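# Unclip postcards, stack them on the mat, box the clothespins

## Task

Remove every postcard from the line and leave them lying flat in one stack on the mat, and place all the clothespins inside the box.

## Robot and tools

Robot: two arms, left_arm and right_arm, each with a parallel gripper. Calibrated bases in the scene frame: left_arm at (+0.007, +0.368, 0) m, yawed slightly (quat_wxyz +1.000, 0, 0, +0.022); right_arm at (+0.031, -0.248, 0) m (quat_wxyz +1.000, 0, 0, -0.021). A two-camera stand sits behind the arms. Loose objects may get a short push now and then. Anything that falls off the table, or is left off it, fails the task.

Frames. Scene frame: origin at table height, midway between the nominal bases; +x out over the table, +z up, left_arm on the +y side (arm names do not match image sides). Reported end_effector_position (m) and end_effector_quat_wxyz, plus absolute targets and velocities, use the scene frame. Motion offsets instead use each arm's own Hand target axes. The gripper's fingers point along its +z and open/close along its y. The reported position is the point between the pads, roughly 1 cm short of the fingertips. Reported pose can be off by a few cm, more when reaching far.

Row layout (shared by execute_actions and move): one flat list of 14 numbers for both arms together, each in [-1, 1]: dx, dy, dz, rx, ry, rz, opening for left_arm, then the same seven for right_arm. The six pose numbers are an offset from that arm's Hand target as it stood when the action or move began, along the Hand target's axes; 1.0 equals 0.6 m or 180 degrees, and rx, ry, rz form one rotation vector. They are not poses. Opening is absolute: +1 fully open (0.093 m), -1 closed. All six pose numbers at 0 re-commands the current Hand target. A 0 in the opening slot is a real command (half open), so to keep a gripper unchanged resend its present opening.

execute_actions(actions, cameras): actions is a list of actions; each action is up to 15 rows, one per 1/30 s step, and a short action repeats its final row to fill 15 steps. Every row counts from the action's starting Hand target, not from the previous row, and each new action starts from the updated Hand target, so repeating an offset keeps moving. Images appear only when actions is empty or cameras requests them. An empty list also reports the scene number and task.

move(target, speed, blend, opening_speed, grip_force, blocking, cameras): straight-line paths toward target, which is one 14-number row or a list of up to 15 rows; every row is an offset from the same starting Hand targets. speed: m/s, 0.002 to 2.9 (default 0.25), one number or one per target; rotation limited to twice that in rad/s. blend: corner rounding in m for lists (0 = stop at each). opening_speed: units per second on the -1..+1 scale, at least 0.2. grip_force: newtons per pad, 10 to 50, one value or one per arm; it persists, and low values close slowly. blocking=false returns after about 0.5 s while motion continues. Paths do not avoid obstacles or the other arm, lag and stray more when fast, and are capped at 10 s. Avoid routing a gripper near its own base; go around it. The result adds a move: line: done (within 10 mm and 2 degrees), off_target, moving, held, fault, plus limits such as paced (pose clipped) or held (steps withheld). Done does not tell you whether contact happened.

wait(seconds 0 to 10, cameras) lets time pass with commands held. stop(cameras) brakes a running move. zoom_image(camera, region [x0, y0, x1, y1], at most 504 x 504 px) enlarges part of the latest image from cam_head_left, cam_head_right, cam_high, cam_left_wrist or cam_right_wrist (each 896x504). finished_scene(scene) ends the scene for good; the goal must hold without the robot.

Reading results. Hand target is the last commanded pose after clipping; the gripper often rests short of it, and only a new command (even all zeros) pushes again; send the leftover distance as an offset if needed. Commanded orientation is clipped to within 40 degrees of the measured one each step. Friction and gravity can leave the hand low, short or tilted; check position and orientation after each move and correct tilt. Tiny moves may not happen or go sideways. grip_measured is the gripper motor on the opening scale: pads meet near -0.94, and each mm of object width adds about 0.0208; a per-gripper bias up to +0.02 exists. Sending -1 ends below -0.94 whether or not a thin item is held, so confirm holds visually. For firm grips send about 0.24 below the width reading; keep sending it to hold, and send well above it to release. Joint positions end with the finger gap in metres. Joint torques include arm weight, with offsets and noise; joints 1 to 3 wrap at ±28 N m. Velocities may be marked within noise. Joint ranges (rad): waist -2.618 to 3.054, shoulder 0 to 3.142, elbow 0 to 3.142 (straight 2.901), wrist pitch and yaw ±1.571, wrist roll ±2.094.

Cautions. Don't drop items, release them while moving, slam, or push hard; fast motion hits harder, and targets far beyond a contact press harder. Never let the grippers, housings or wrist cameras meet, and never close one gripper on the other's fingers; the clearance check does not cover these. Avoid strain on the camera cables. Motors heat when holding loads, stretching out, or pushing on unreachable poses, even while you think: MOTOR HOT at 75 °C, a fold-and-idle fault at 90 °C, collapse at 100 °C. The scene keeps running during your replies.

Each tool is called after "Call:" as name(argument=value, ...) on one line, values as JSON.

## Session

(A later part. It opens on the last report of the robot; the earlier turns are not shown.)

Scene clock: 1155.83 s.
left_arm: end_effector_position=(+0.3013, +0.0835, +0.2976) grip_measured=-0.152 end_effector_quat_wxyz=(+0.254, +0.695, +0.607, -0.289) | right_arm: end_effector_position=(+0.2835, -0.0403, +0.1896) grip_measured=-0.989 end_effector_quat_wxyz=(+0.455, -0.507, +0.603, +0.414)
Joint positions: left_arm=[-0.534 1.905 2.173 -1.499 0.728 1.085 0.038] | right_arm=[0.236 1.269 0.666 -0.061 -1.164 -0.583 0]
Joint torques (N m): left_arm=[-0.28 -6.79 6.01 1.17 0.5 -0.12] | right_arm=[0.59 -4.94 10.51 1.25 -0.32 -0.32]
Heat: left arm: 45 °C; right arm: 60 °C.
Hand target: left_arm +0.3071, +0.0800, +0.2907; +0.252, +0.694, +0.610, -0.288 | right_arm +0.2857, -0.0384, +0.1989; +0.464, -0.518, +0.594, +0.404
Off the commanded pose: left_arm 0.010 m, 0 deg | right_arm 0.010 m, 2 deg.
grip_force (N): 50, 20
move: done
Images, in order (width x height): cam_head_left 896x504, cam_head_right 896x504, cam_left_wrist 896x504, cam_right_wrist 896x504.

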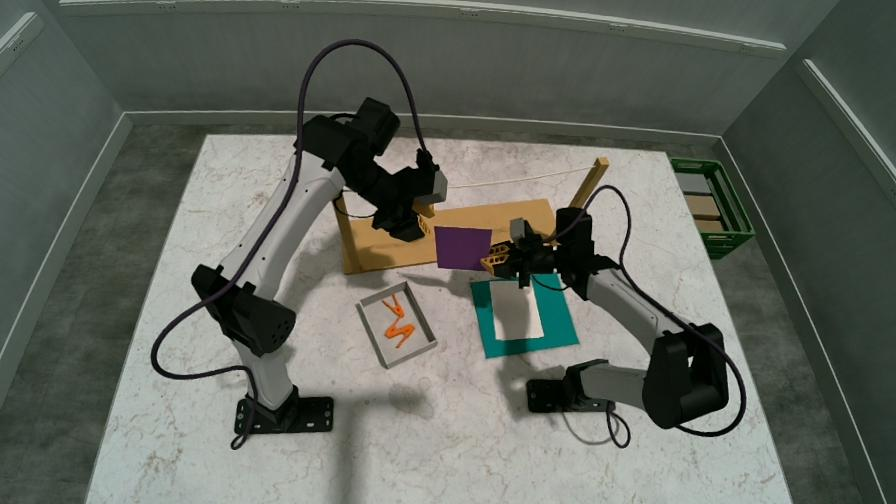

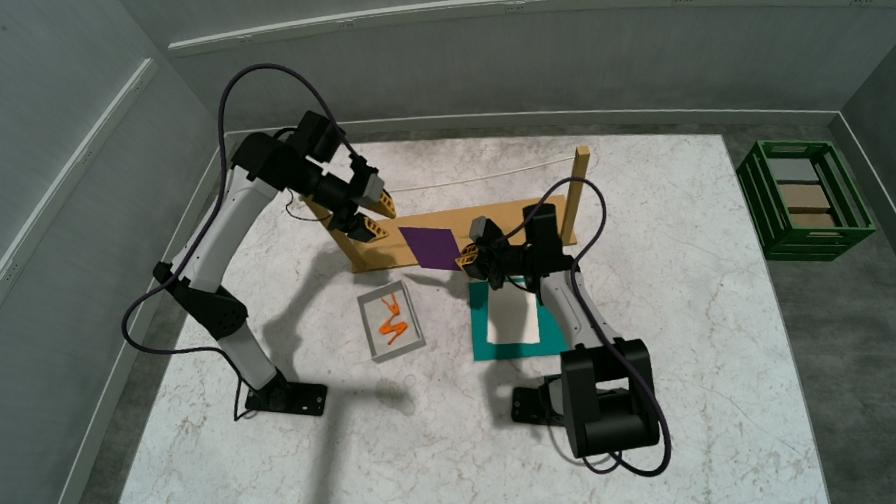

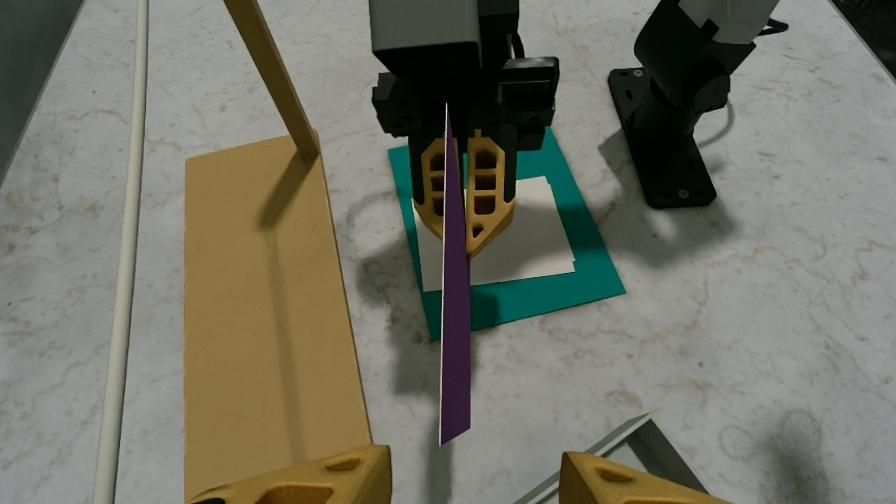

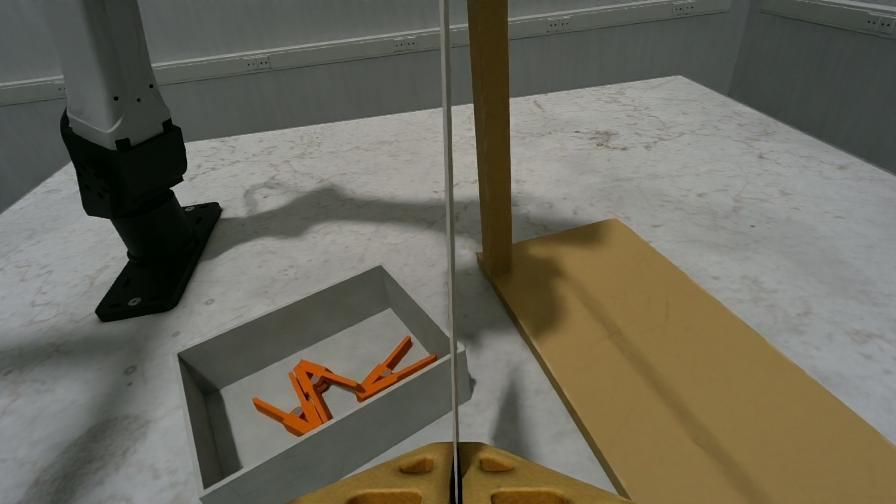

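Call:
move(target=[[0,0.006,0.05,0,0,0,-0.15,0,0,0,0,0,0,-1]], speed=0.05, cameras=["cam_head_left","cam_head_right","cam_left_wrist","cam_right_wrist"])

Scene clock: 1160.80 s.
left_arm: end_effector_position=(+0.3037, +0.0612, +0.2740) grip_measured=-0.152 end_effector_quat_wxyz=(+0.251, +0.694, +0.608, -0.292) | right_arm: end_effector_position=(+0.2835, -0.0403, +0.1896) grip_measured=-0.989 end_effector_quat_wxyz=(+0.455, -0.507, +0.603, +0.414)
Joint positions: left_arm=[-0.584 1.905 2.065 -1.359 0.714 1.022 0.038] | right_arm=[0.236 1.269 0.666 -0.061 -1.164 -0.583 0]
Joint torques (N m): left_arm=[-0.38 -7.77 6.31 1.21 0.44 -0.13] | right_arm=[0.59 -4.98 10.54 1.25 -0.31 -0.32]
Heat: left arm: 45 °C; right arm: 61 °C.
Hand target: left_arm +0.3079, +0.0584, +0.2695; +0.252, +0.694, +0.610, -0.288 | right_arm +0.2857, -0.0384, +0.1989; +0.464, -0.518, +0.594, +0.404
Off the commanded pose: left_arm 0.007 m, 1 deg | right_arm 0.010 m, 2 deg.
grip_force (N): 50, 20
move: done
Images, in order (width x height): cam_head_left 896x504, cam_head_right 896x504, cam_left_wrist 896x504, cam_right_wrist 896x504.

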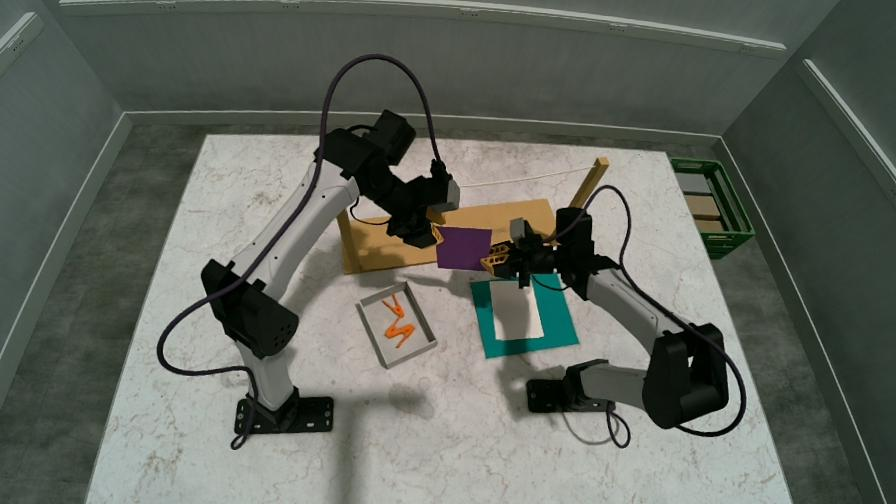

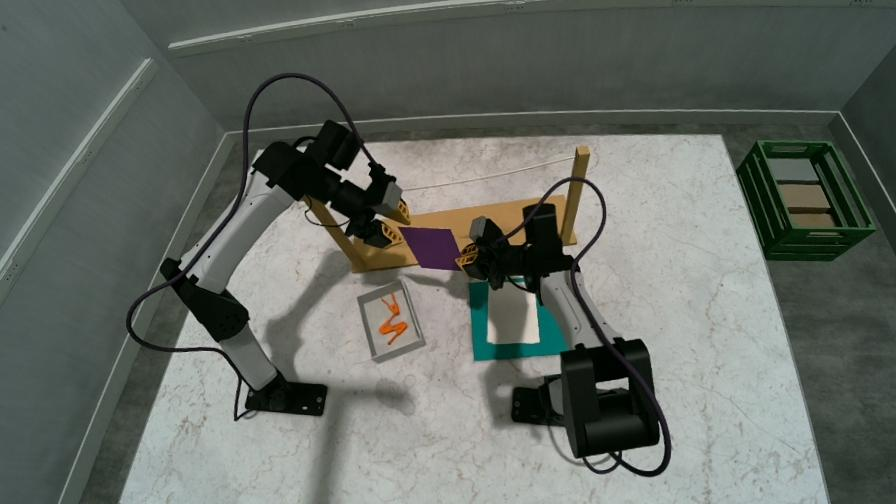

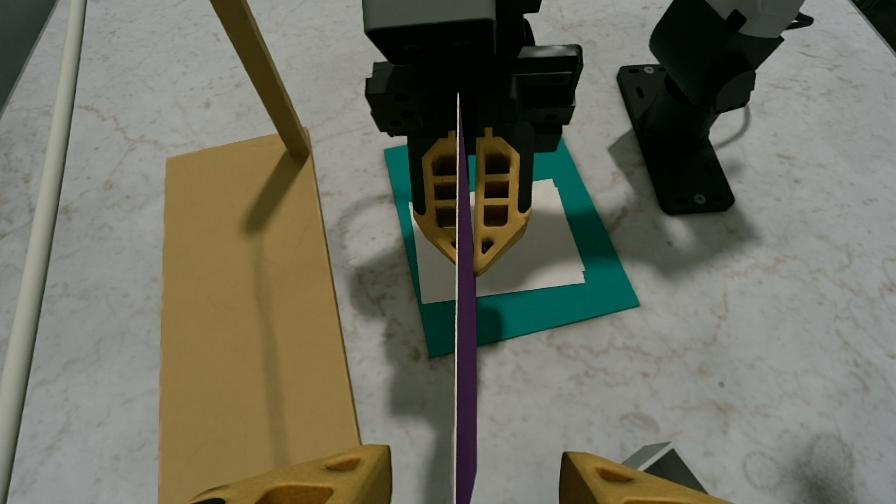

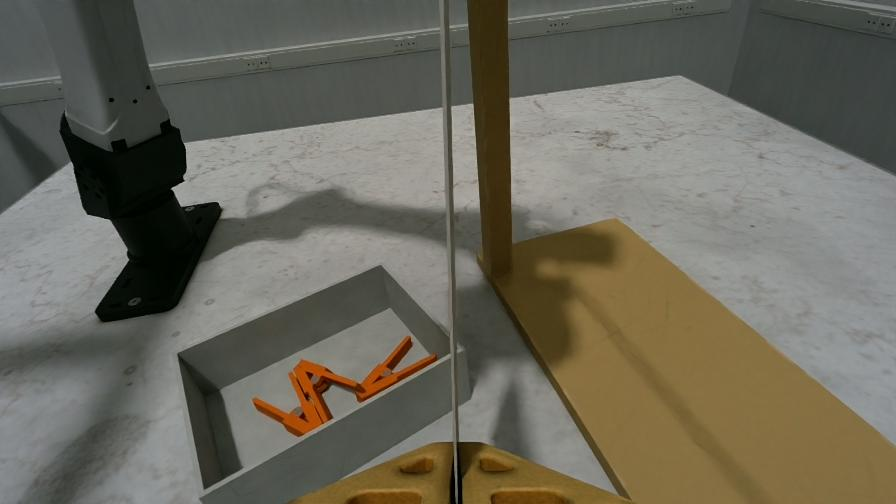

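Call:
zoom_image(camera="cam_head_right", region=[340, 180, 500, 300])

Call:
move(target=[[0,0.008,0.0,0,0,0,-0.6,0,0,0,0,0,0,-1]], speed=0.05, opening_speed=0.3, cameras=["cam_left_wrist"])

Scaled by 3.150 from the camera's 896x504 image, which has a finer 1280x720 frame.

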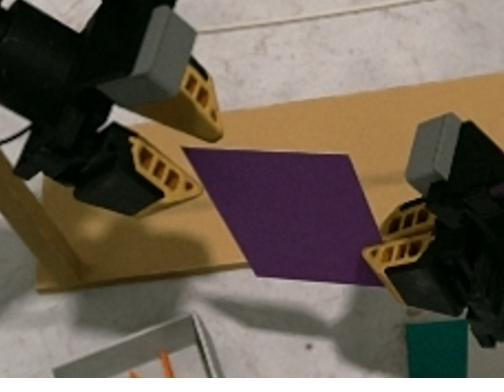

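Scene clock: 1164.20 s.
left_arm: end_effector_position=(+0.3055, +0.0601, +0.2689) grip_measured=-0.598 end_effector_quat_wxyz=(+0.245, +0.693, +0.611, -0.294) | right_arm: end_effector_position=(+0.2835, -0.0403, +0.1896) grip_measured=-0.989 end_effector_quat_wxyz=(+0.455, -0.507, +0.603, +0.414)
Joint positions: left_arm=[-0.584 1.918 2.065 -1.359 0.714 1.022 0.017] | right_arm=[0.236 1.269 0.666 -0.061 -1.164 -0.583 0]
Joint torques (N m): left_arm=[0.03 -7.24 8.87 1.11 0.48 -0.08] | right_arm=[0.58 -4.94 10.51 1.25 -0.32 -0.32]
Heat: left arm: 45 °C; right arm: 62 °C.
Hand target: left_arm +0.3127, +0.0578, +0.2695; +0.252, +0.694, +0.610, -0.288 | right_arm +0.2857, -0.0384, +0.1989; +0.464, -0.518, +0.594, +0.404
Off the commanded pose: left_arm 0.008 m, 1 deg | right_arm 0.010 m, 2 deg.
grip_force (N): 50, 20
move: done
Images, in order (width x height): cam_left_wrist 896x504.

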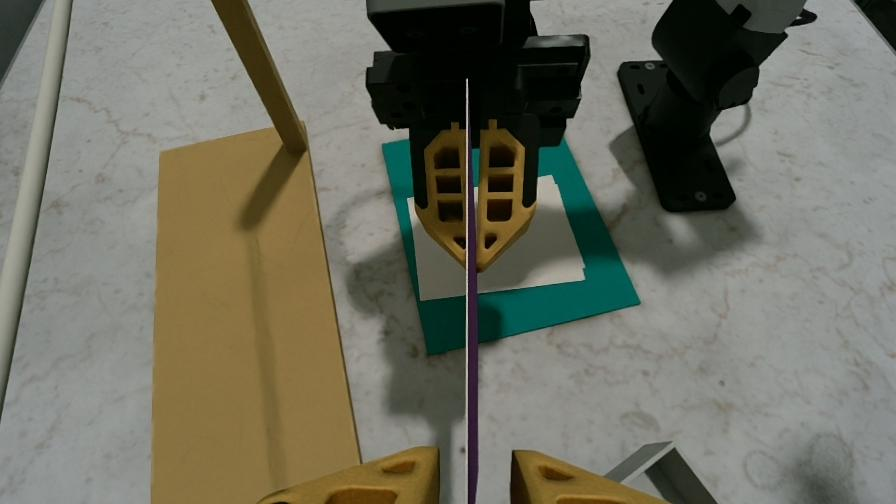

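Call:
move(target=[[0,0.00,0.0,0,0,0,-0.9,0,0,0,0,0,0,-1]], speed=0.05, opening_speed=0.3, grip_force=[20,20], cameras=["cam_left_wrist"])

Call:
move(target=[[0,0.00,0.0,0,0,0,-1,0,0,0,0,0,0,-1]], speed=0.05, opening_speed=0.3, cameras=["cam_left_wrist","cam_right_wrist","cam_head_right"])

Scene clock: 1168.70 s.
left_arm: end_effector_position=(+0.3055, +0.0601, +0.2689) grip_measured=-0.898 end_effector_quat_wxyz=(+0.245, +0.693, +0.611, -0.294) | right_arm: end_effector_position=(+0.2835, -0.0403, +0.1896) grip_measured=-0.989 end_effector_quat_wxyz=(+0.455, -0.507, +0.603, +0.414)
Joint positions: left_arm=[-0.584 1.918 2.065 -1.359 0.714 1.022 0.002] | right_arm=[0.236 1.269 0.666 -0.061 -1.164 -0.583 0]
Joint torques (N m): left_arm=[0.06 -7.21 8.84 1.11 0.47 -0.07] | right_arm=[0.57 -4.96 10.54 1.25 -0.32 -0.31]
Heat: left arm: 46 °C; right arm: 62 °C.
Hand target: left_arm +0.3127, +0.0578, +0.2695; +0.252, +0.694, +0.610, -0.288 | right_arm +0.2857, -0.0384, +0.1989; +0.464, -0.518, +0.594, +0.404
Off the commanded pose: left_arm 0.008 m, 1 deg | right_arm 0.010 m, 2 deg.
grip_force (N): 20, 20
move: done
Images, in order (width x height): cam_left_wrist 896x504.

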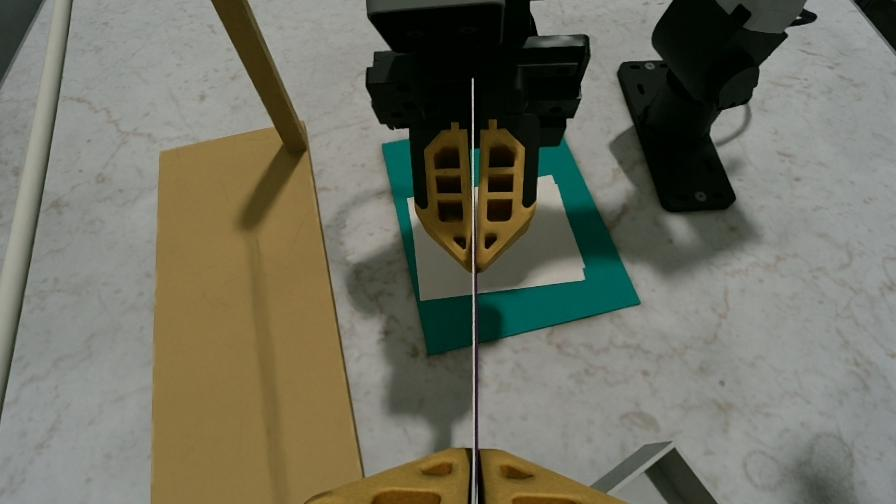

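Scene clock: 1169.30 s.
left_arm: end_effector_position=(+0.3055, +0.0601, +0.2689) grip_measured=-0.966 end_effector_quat_wxyz=(+0.245, +0.693, +0.611, -0.294) | right_arm: end_effector_position=(+0.2836, -0.0404, +0.1895) grip_measured=-0.989 end_effector_quat_wxyz=(+0.455, -0.507, +0.604, +0.414)
Joint positions: left_arm=[-0.584 1.918 2.065 -1.359 0.714 1.022 0] | right_arm=[0.236 1.269 0.666 -0.061 -1.164 -0.583 0]
Joint torques (N m): left_arm=[0.05 -7.19 8.87 1.11 0.48 -0.07] | right_arm=[0.58 -4.97 10.52 1.24 -0.32 -0.32]
Heat: left arm: 46 °C; right arm: 62 °C.
Hand target: left_arm +0.3127, +0.0578, +0.2695; +0.252, +0.694, +0.610, -0.288 | right_arm +0.2857, -0.0384, +0.1989; +0.464, -0.518, +0.594, +0.404
Off the commanded pose: left_arm 0.008 m, 1 deg | right_arm 0.010 m, 2 deg.
grip_force (N): 20, 20
move: done
Images, in order (width x height): cam_head_right 896x504, cam_left_wrist 896x504, cam_right_wrist 896x504.

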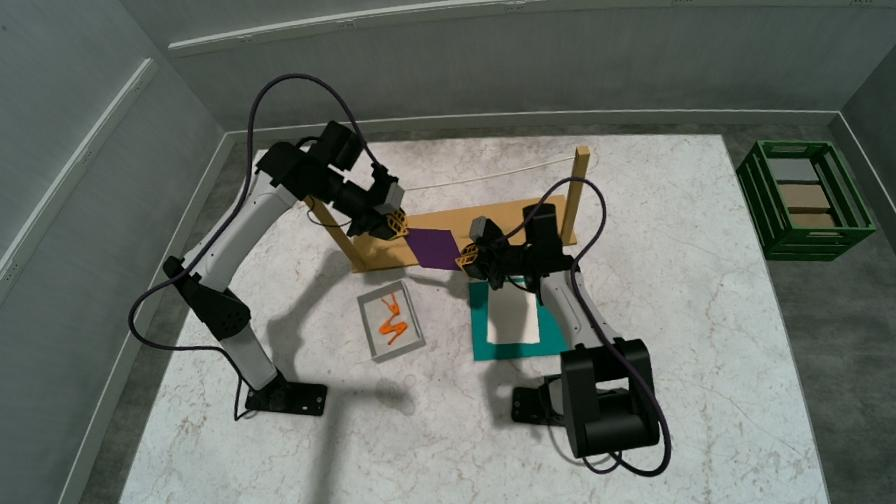

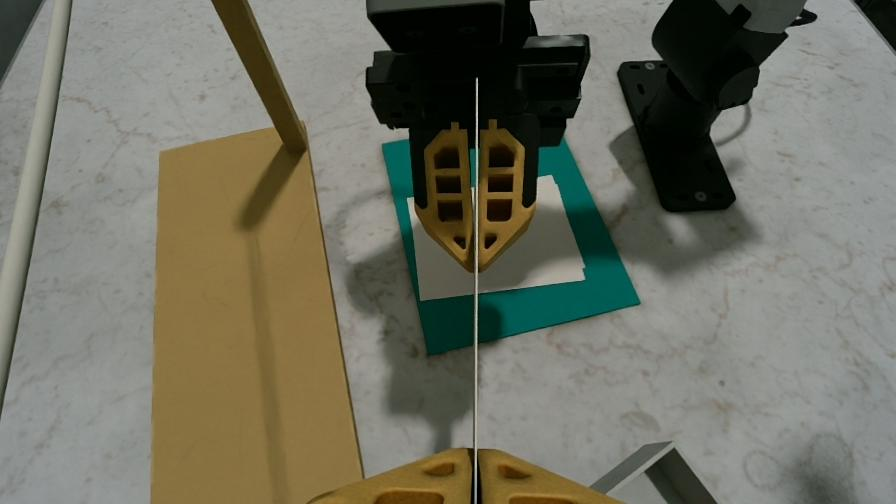

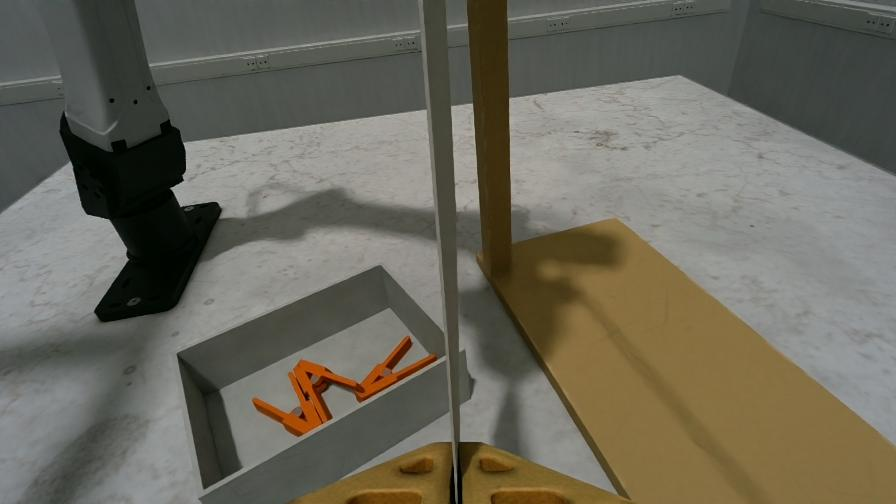

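Call:
move(target=[[0,0,0,0,0,0,-1,0,0,0,0,0,0,-0.5]], speed=0.05, opening_speed=0.4, cameras=["cam_left_wrist","cam_right_wrist","cam_head_right"])

Scene clock: 1175.13 s.
left_arm: end_effector_position=(+0.3055, +0.0601, +0.2689) grip_measured=-0.972 end_effector_quat_wxyz=(+0.245, +0.693, +0.611, -0.294) | right_arm: end_effector_position=(+0.2836, -0.0404, +0.1895) grip_measured=-0.502 end_effector_quat_wxyz=(+0.455, -0.507, +0.604, +0.414)
Joint positions: left_arm=[-0.584 1.918 2.065 -1.359 0.714 1.022 0] | right_arm=[0.236 1.269 0.666 -0.061 -1.164 -0.583 0.021]
Joint torques (N m): left_arm=[0.01 -7.21 8.85 1.12 0.47 -0.07] | right_arm=[0.58 -4.93 10.52 1.25 -0.32 -0.32]
Heat: left arm: 47 °C; right arm: 63 °C.
Hand target: left_arm +0.3127, +0.0578, +0.2695; +0.252, +0.694, +0.610, -0.288 | right_arm +0.2857, -0.0384, +0.1989; +0.464, -0.517, +0.595, +0.404
Off the commanded pose: left_arm 0.008 m, 1 deg | right_arm 0.010 m, 2 deg.
grip_force (N): 20, 20
move: done
Images, in order (width x height): cam_head_right 896x504, cam_left_wrist 896x504, cam_right_wrist 896x504.

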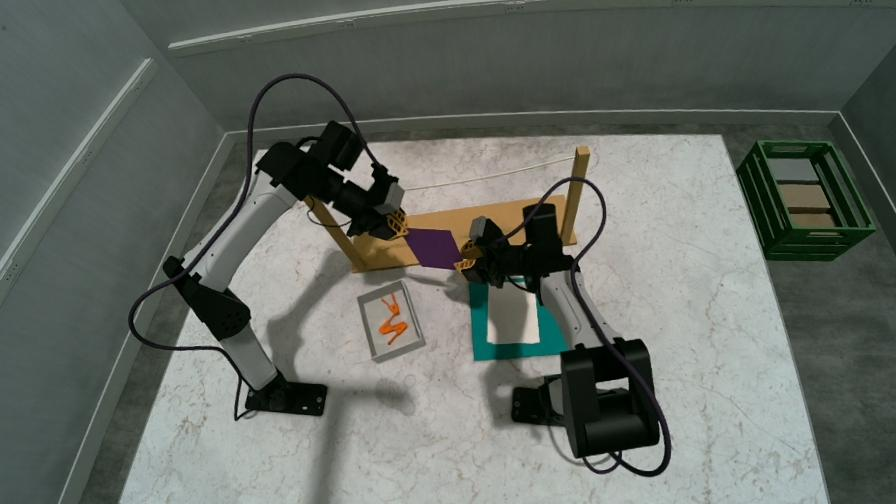

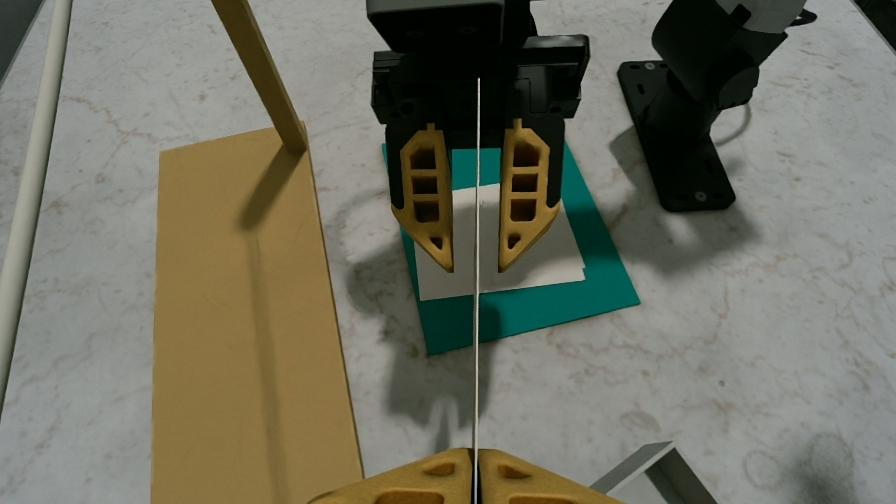

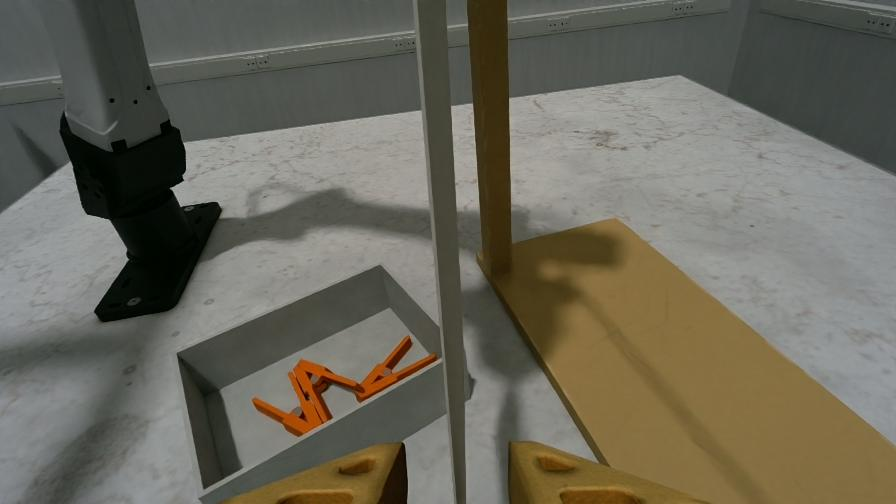

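Call:
move(target=[[0,0,0,0,0,0,-1,0,0,-0.15,0,0,0,-0.5],[0,0,0,0,0,0,-1,0.0775,-0.1075,-0.5923,0.5563,0.1103,0.3147,-0.5]], speed=[0.08,0.22], blend=[0.02,0], cameras=["cam_left_wrist","cam_head_left","cam_head_right"])

Scene clock: 1195.83 s.
left_arm: end_effector_position=(+0.3055, +0.0601, +0.2689) grip_measured=-0.972 end_effector_quat_wxyz=(+0.245, +0.693, +0.611, -0.294) | right_arm: end_effector_position=(+0.2982, -0.3999, +0.2348) grip_measured=-0.502 end_effector_quat_wxyz=(+0.368, +0.251, +0.889, -0.106)
Joint positions: left_arm=[-0.584 1.918 2.065 -1.359 0.714 1.022 0] | right_arm=[-0.451 1.064 1.072 -0.793 0.043 0.039 0.021]
Joint torques (N m): left_arm=[0.06 -7.23 8.87 1.1 0.47 -0.07] | right_arm=[0.61 -1.58 10.93 1.47 0.08 -0.04]
Heat: left arm: 48 °C; right arm: 64 °C.
Hand target: left_arm +0.3127, +0.0578, +0.2695; +0.252, +0.694, +0.610, -0.288 | right_arm +0.3003, -0.3999, +0.2399; +0.368, +0.255, +0.888, -0.106
Off the commanded pose: left_arm 0.008 m, 1 deg | right_arm 0.006 m, 0 deg.
grip_force (N): 20, 20
move: done
Images, in order (width x height): cam_head_left 896x504, cam_head_right 896x504, cam_left_wrist 896x504.

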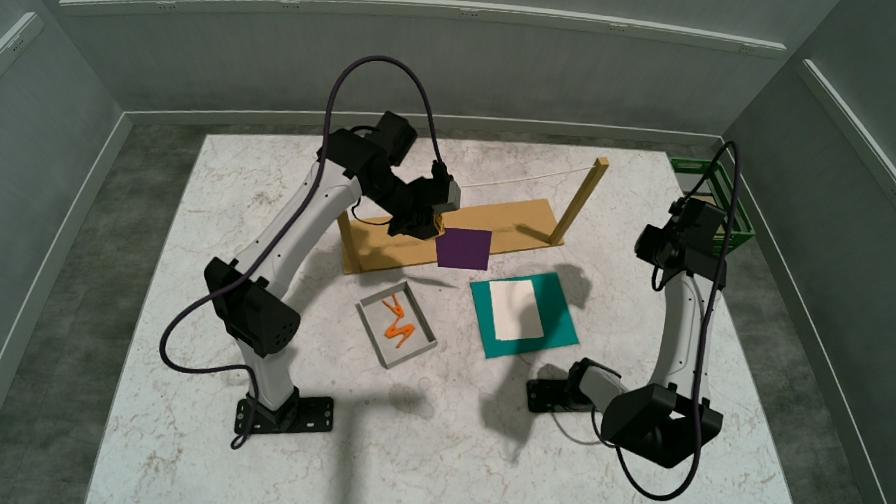

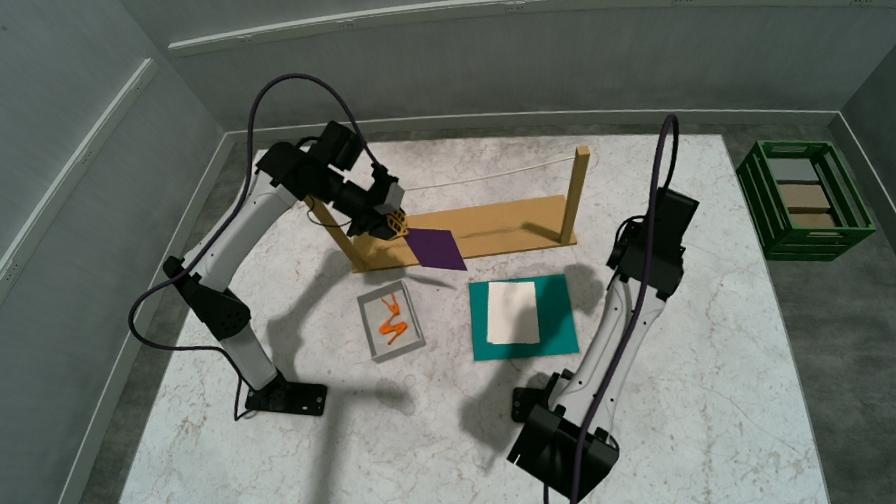

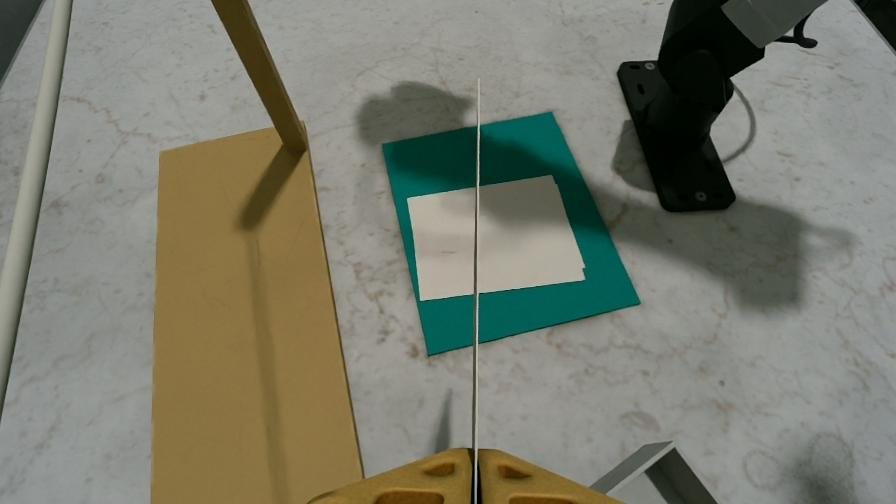

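Call:
move(target=[-0.1225,-0.1565,0.2863,-0.2906,0.0785,0.3135,-1,0,0,0,0,0,0,-0.5], speed=0.15, cameras=["cam_left_wrist","cam_head_left","cam_head_right","cam_high"])

Scene clock: 1216.40 s.
left_arm: end_effector_position=(+0.1967, -0.1001, +0.2044) grip_measured=-0.972 end_effector_quat_wxyz=(+0.548, +0.744, +0.308, +0.224) | right_arm: end_effector_position=(+0.2981, -0.4000, +0.2348) grip_measured=-0.502 end_effector_quat_wxyz=(+0.368, +0.251, +0.889, -0.106)
Joint positions: left_arm=[-1.401 1.717 1.093 0.269 -0.54 1.378 0] | right_arm=[-0.451 1.064 1.072 -0.793 0.044 0.039 0.021]
Joint torques (N m): left_arm=[-0.27 -6.57 7.32 2.32 -0.07 -0.05] | right_arm=[0.61 -1.57 10.95 1.46 0.07 -0.03]
Heat: left arm: 48 °C; right arm: 62 °C.
Hand target: left_arm +0.1970, -0.1021, +0.2001; +0.550, +0.742, +0.307, +0.228 | right_arm +0.3003, -0.3999, +0.2399; +0.368, +0.255, +0.888, -0.106
Off the commanded pose: left_arm 0.005 m, 1 deg | right_arm 0.006 m, 0 deg.
grip_force (N): 20, 20
move: done
Images, in order (width x height): cam_head_left 896x504, cam_head_right 896x504, cam_high 896x504, cam_left_wrist 896x504.

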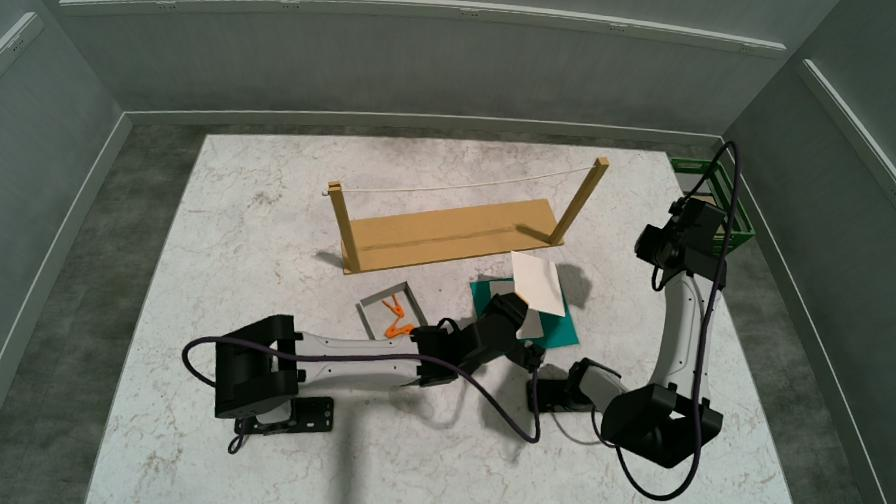

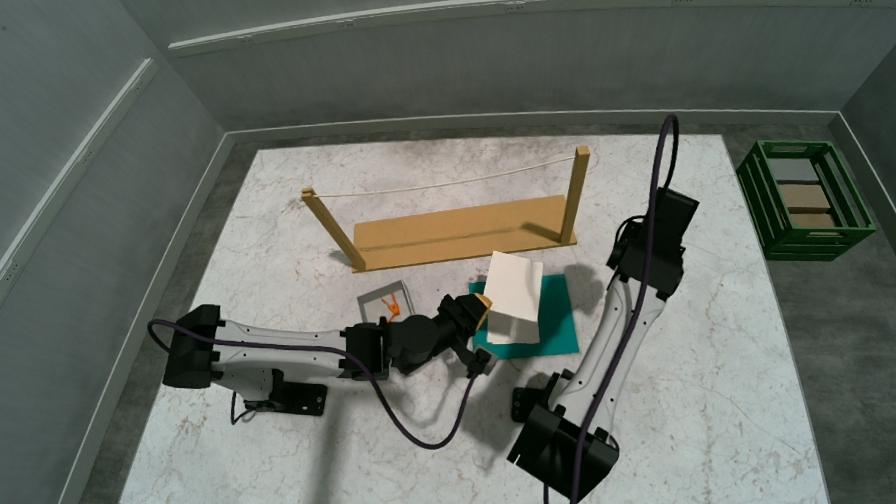

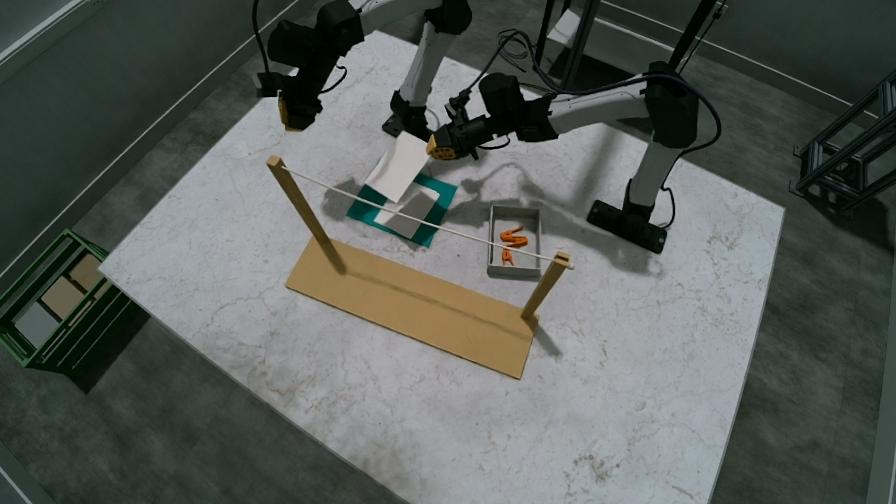

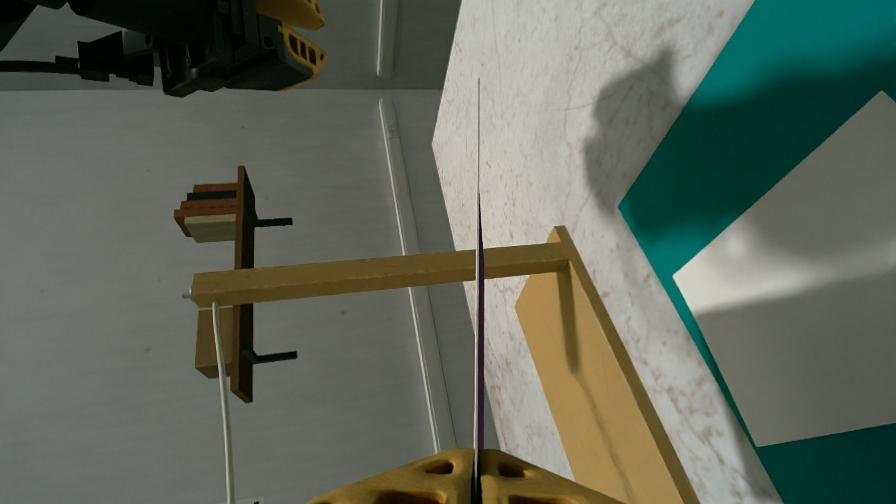

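Call:
move(target=[0, -0.1593, 0.0487, 0, 0, 0, -1, 0, 0, 0, 0, 0, 0, -0.5], speed=0.08, grip_force=[20, 20], cameras=["cam_head_left", "cam_high", "cam_left_wrist"])

Scene clock: 1229.40 s.
left_arm: end_effector_position=(+0.1973, -0.1015, +0.1034) grip_measured=-0.972 end_effector_quat_wxyz=(+0.548, +0.744, +0.308, +0.226) | right_arm: end_effector_position=(+0.2981, -0.4000, +0.2348) grip_measured=-0.502 end_effector_quat_wxyz=(+0.368, +0.251, +0.889, -0.106)
Joint positions: left_arm=[-1.401 1.948 0.914 0.679 -0.542 1.38 0] | right_arm=[-0.451 1.064 1.072 -0.793 0.044 0.039 0.021]
Joint torques (N m): left_arm=[-0.25 -7.28 6.32 2.28 -0.06 -0.06] | right_arm=[0.62 -1.54 10.95 1.47 0.08 -0.03]
Heat: left arm: 46 °C; right arm: 62 °C.
Hand target: left_arm +0.1972, -0.1021, +0.1001; +0.550, +0.742, +0.307, +0.228 | right_arm +0.3003, -0.3999, +0.2399; +0.368, +0.255, +0.888, -0.106
Off the commanded pose: left_arm 0.003 m, 0 deg | right_arm 0.006 m, 0 deg.
grip_force (N): 20, 20
move: done
Images, in order (width x height): cam_head_left 896x504, cam_high 896x504, cam_left_wrist 896x504.

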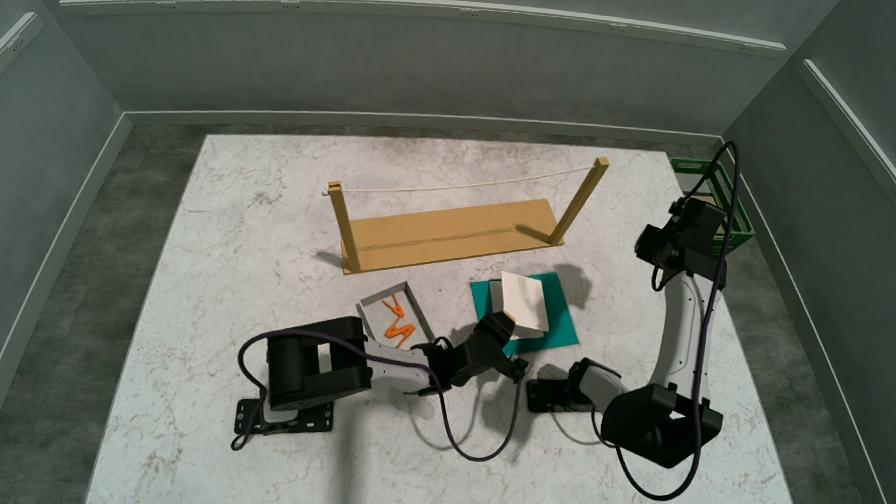

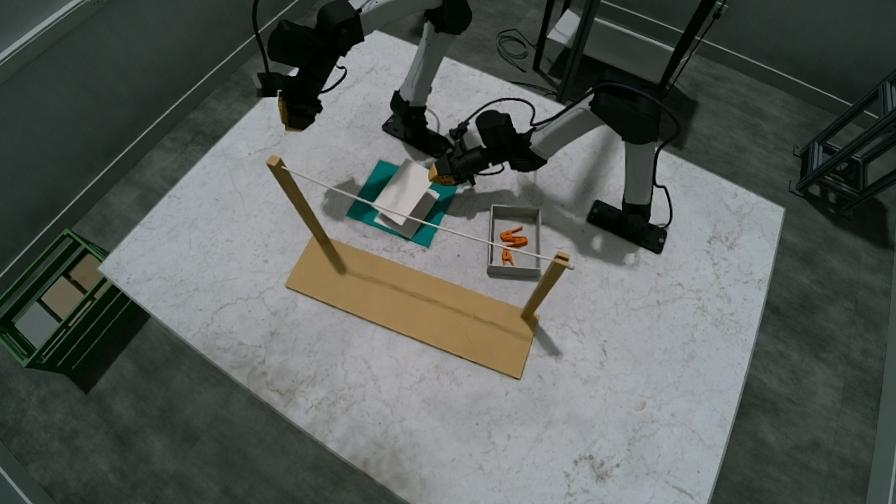

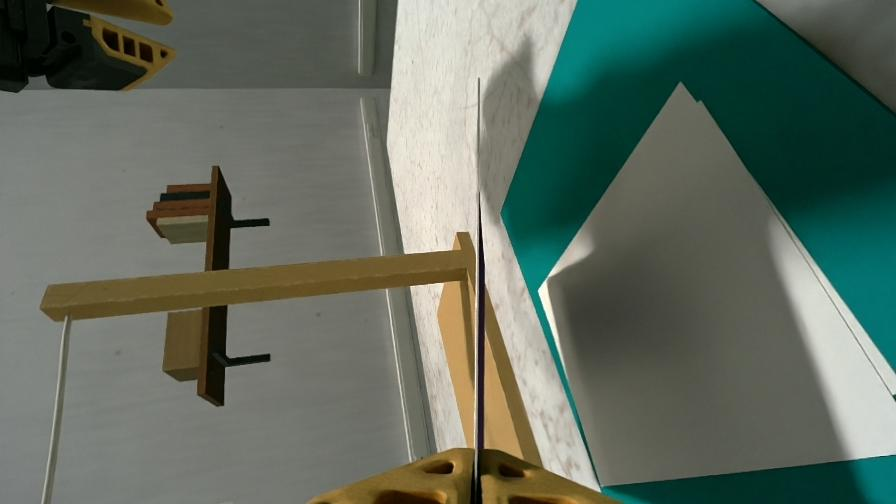

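Call:
zoom_image(camera="cam_head_left", region=[440, 240, 620, 380])

Call:
zoom_image(camera="cam_high", region=[330, 140, 490, 260])

Scaled by 2.800 from the camera's 896x504 image, which has a finer 1280x720 frame.

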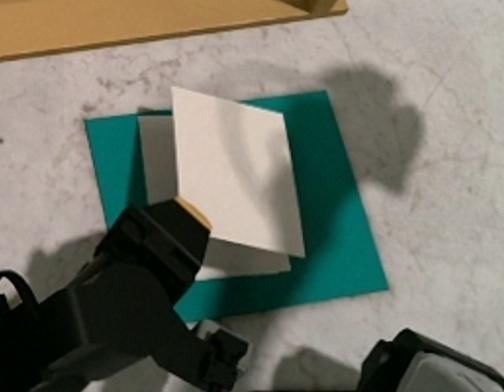

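Scaled by 3.150 from the camera's 896x504 image, which has a finer 1280x720 frame.

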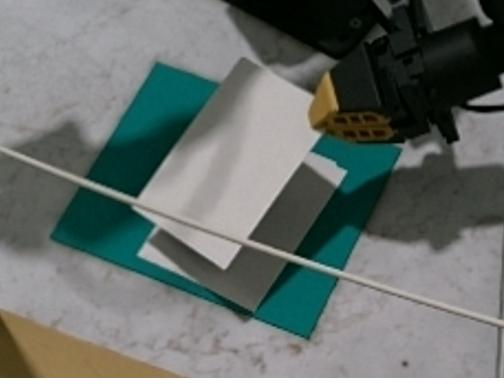

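Call:
move(target=[0.0171, -0.0861, 0.0318, 0, 0, 0, -1, 0, 0, 0, 0, 0, 0, -0.5], speed=0.05, cameras=["cam_head_left", "cam_head_right", "cam_left_wrist"])

Scene clock: 1238.47 s.
left_arm: end_effector_position=(+0.2074, -0.0962, +0.0507) grip_measured=-0.972 end_effector_quat_wxyz=(+0.548, +0.739, +0.313, +0.234) | right_arm: end_effector_position=(+0.2981, -0.4000, +0.2348) grip_measured=-0.502 end_effector_quat_wxyz=(+0.368, +0.251, +0.889, -0.106)
Joint positions: left_arm=[-1.379 2.123 0.871 0.908 -0.542 1.39 0] | right_arm=[-0.451 1.064 1.072 -0.793 0.044 0.039 0.021]
Joint velocities: left_arm=[within noise] | right_arm=[-0.002 -0.007 -0.012 0.022 0.154 -0.051 -0.001]
Joint torques (N m): left_arm=[0.38 -7.53 5.2 2.32 0.22 -0.05] | right_arm=[0.61 -1.54 10.95 1.47 0.07 -0.04]
Heat: left arm: 47 °C; right arm: 62 °C.
Hand target: left_arm +0.2068, -0.0970, +0.0451; +0.550, +0.742, +0.307, +0.228 | right_arm +0.3003, -0.3999, +0.2399; +0.368, +0.255, +0.888, -0.106
Off the commanded pose: left_arm 0.006 m, 1 deg | right_arm 0.006 m, 0 deg.
grip_force (N): 20, 20
move: done
Images, in order (width x height): cam_head_left 896x504, cam_head_right 896x504, cam_left_wrist 896x504.

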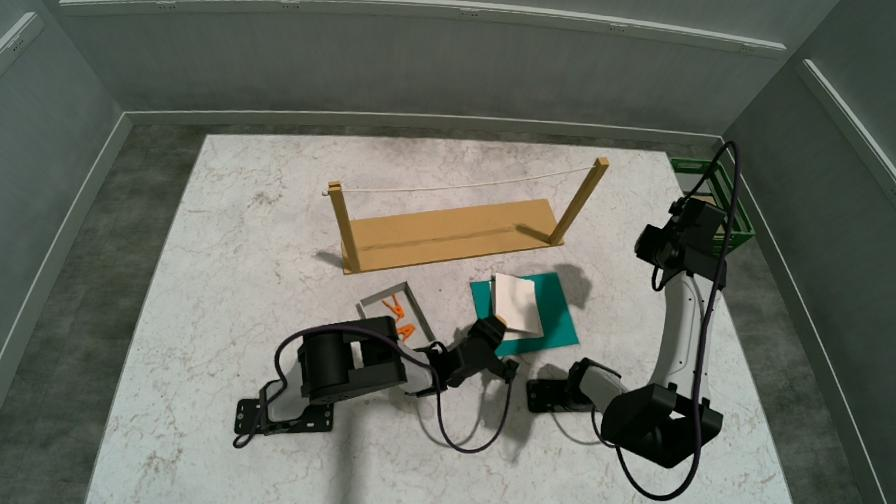

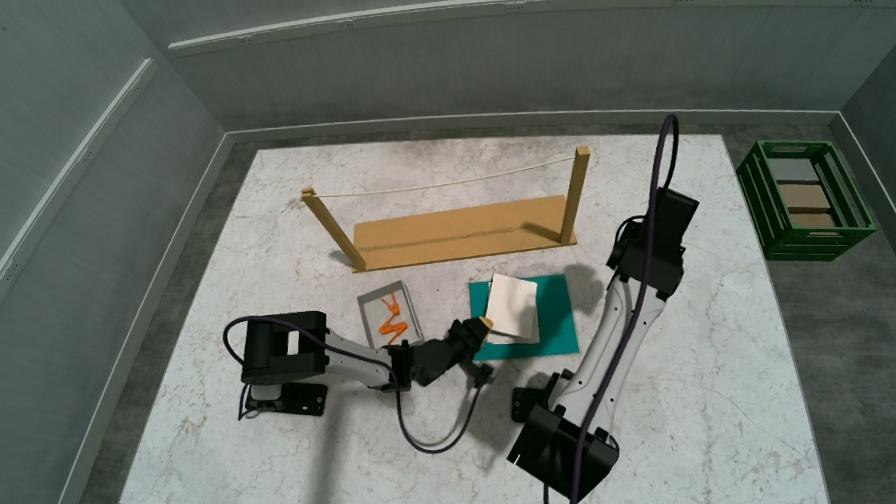

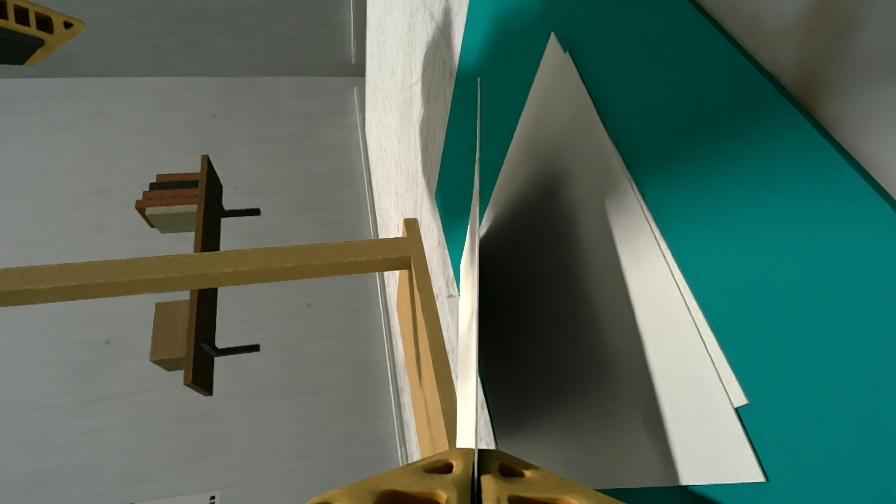

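Call:
zoom_image(camera="cam_head_left", region=[440, 240, 620, 380])

Call:
zoom_image(camera="cam_head_right", region=[440, 240, 620, 380])

Scaled by 2.800 from the camera's 896x504 image, which has a finer 1280x720 frame.

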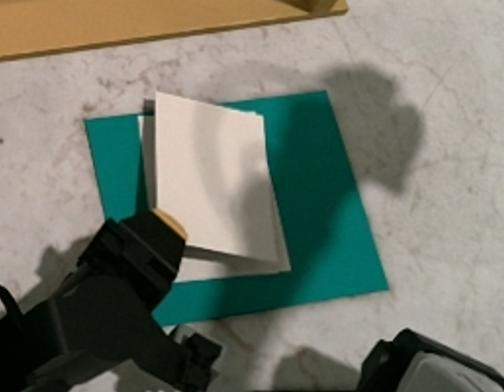

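Scaled by 2.800 from the camera's 896x504 image, which has a finer 1280x720 frame.

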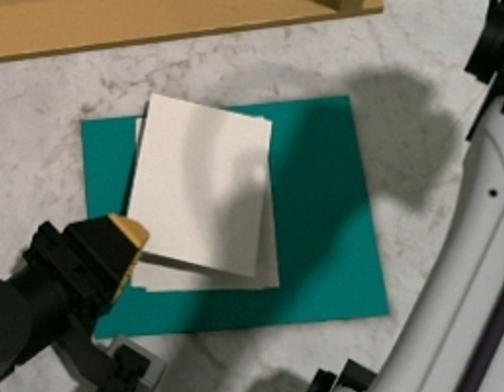

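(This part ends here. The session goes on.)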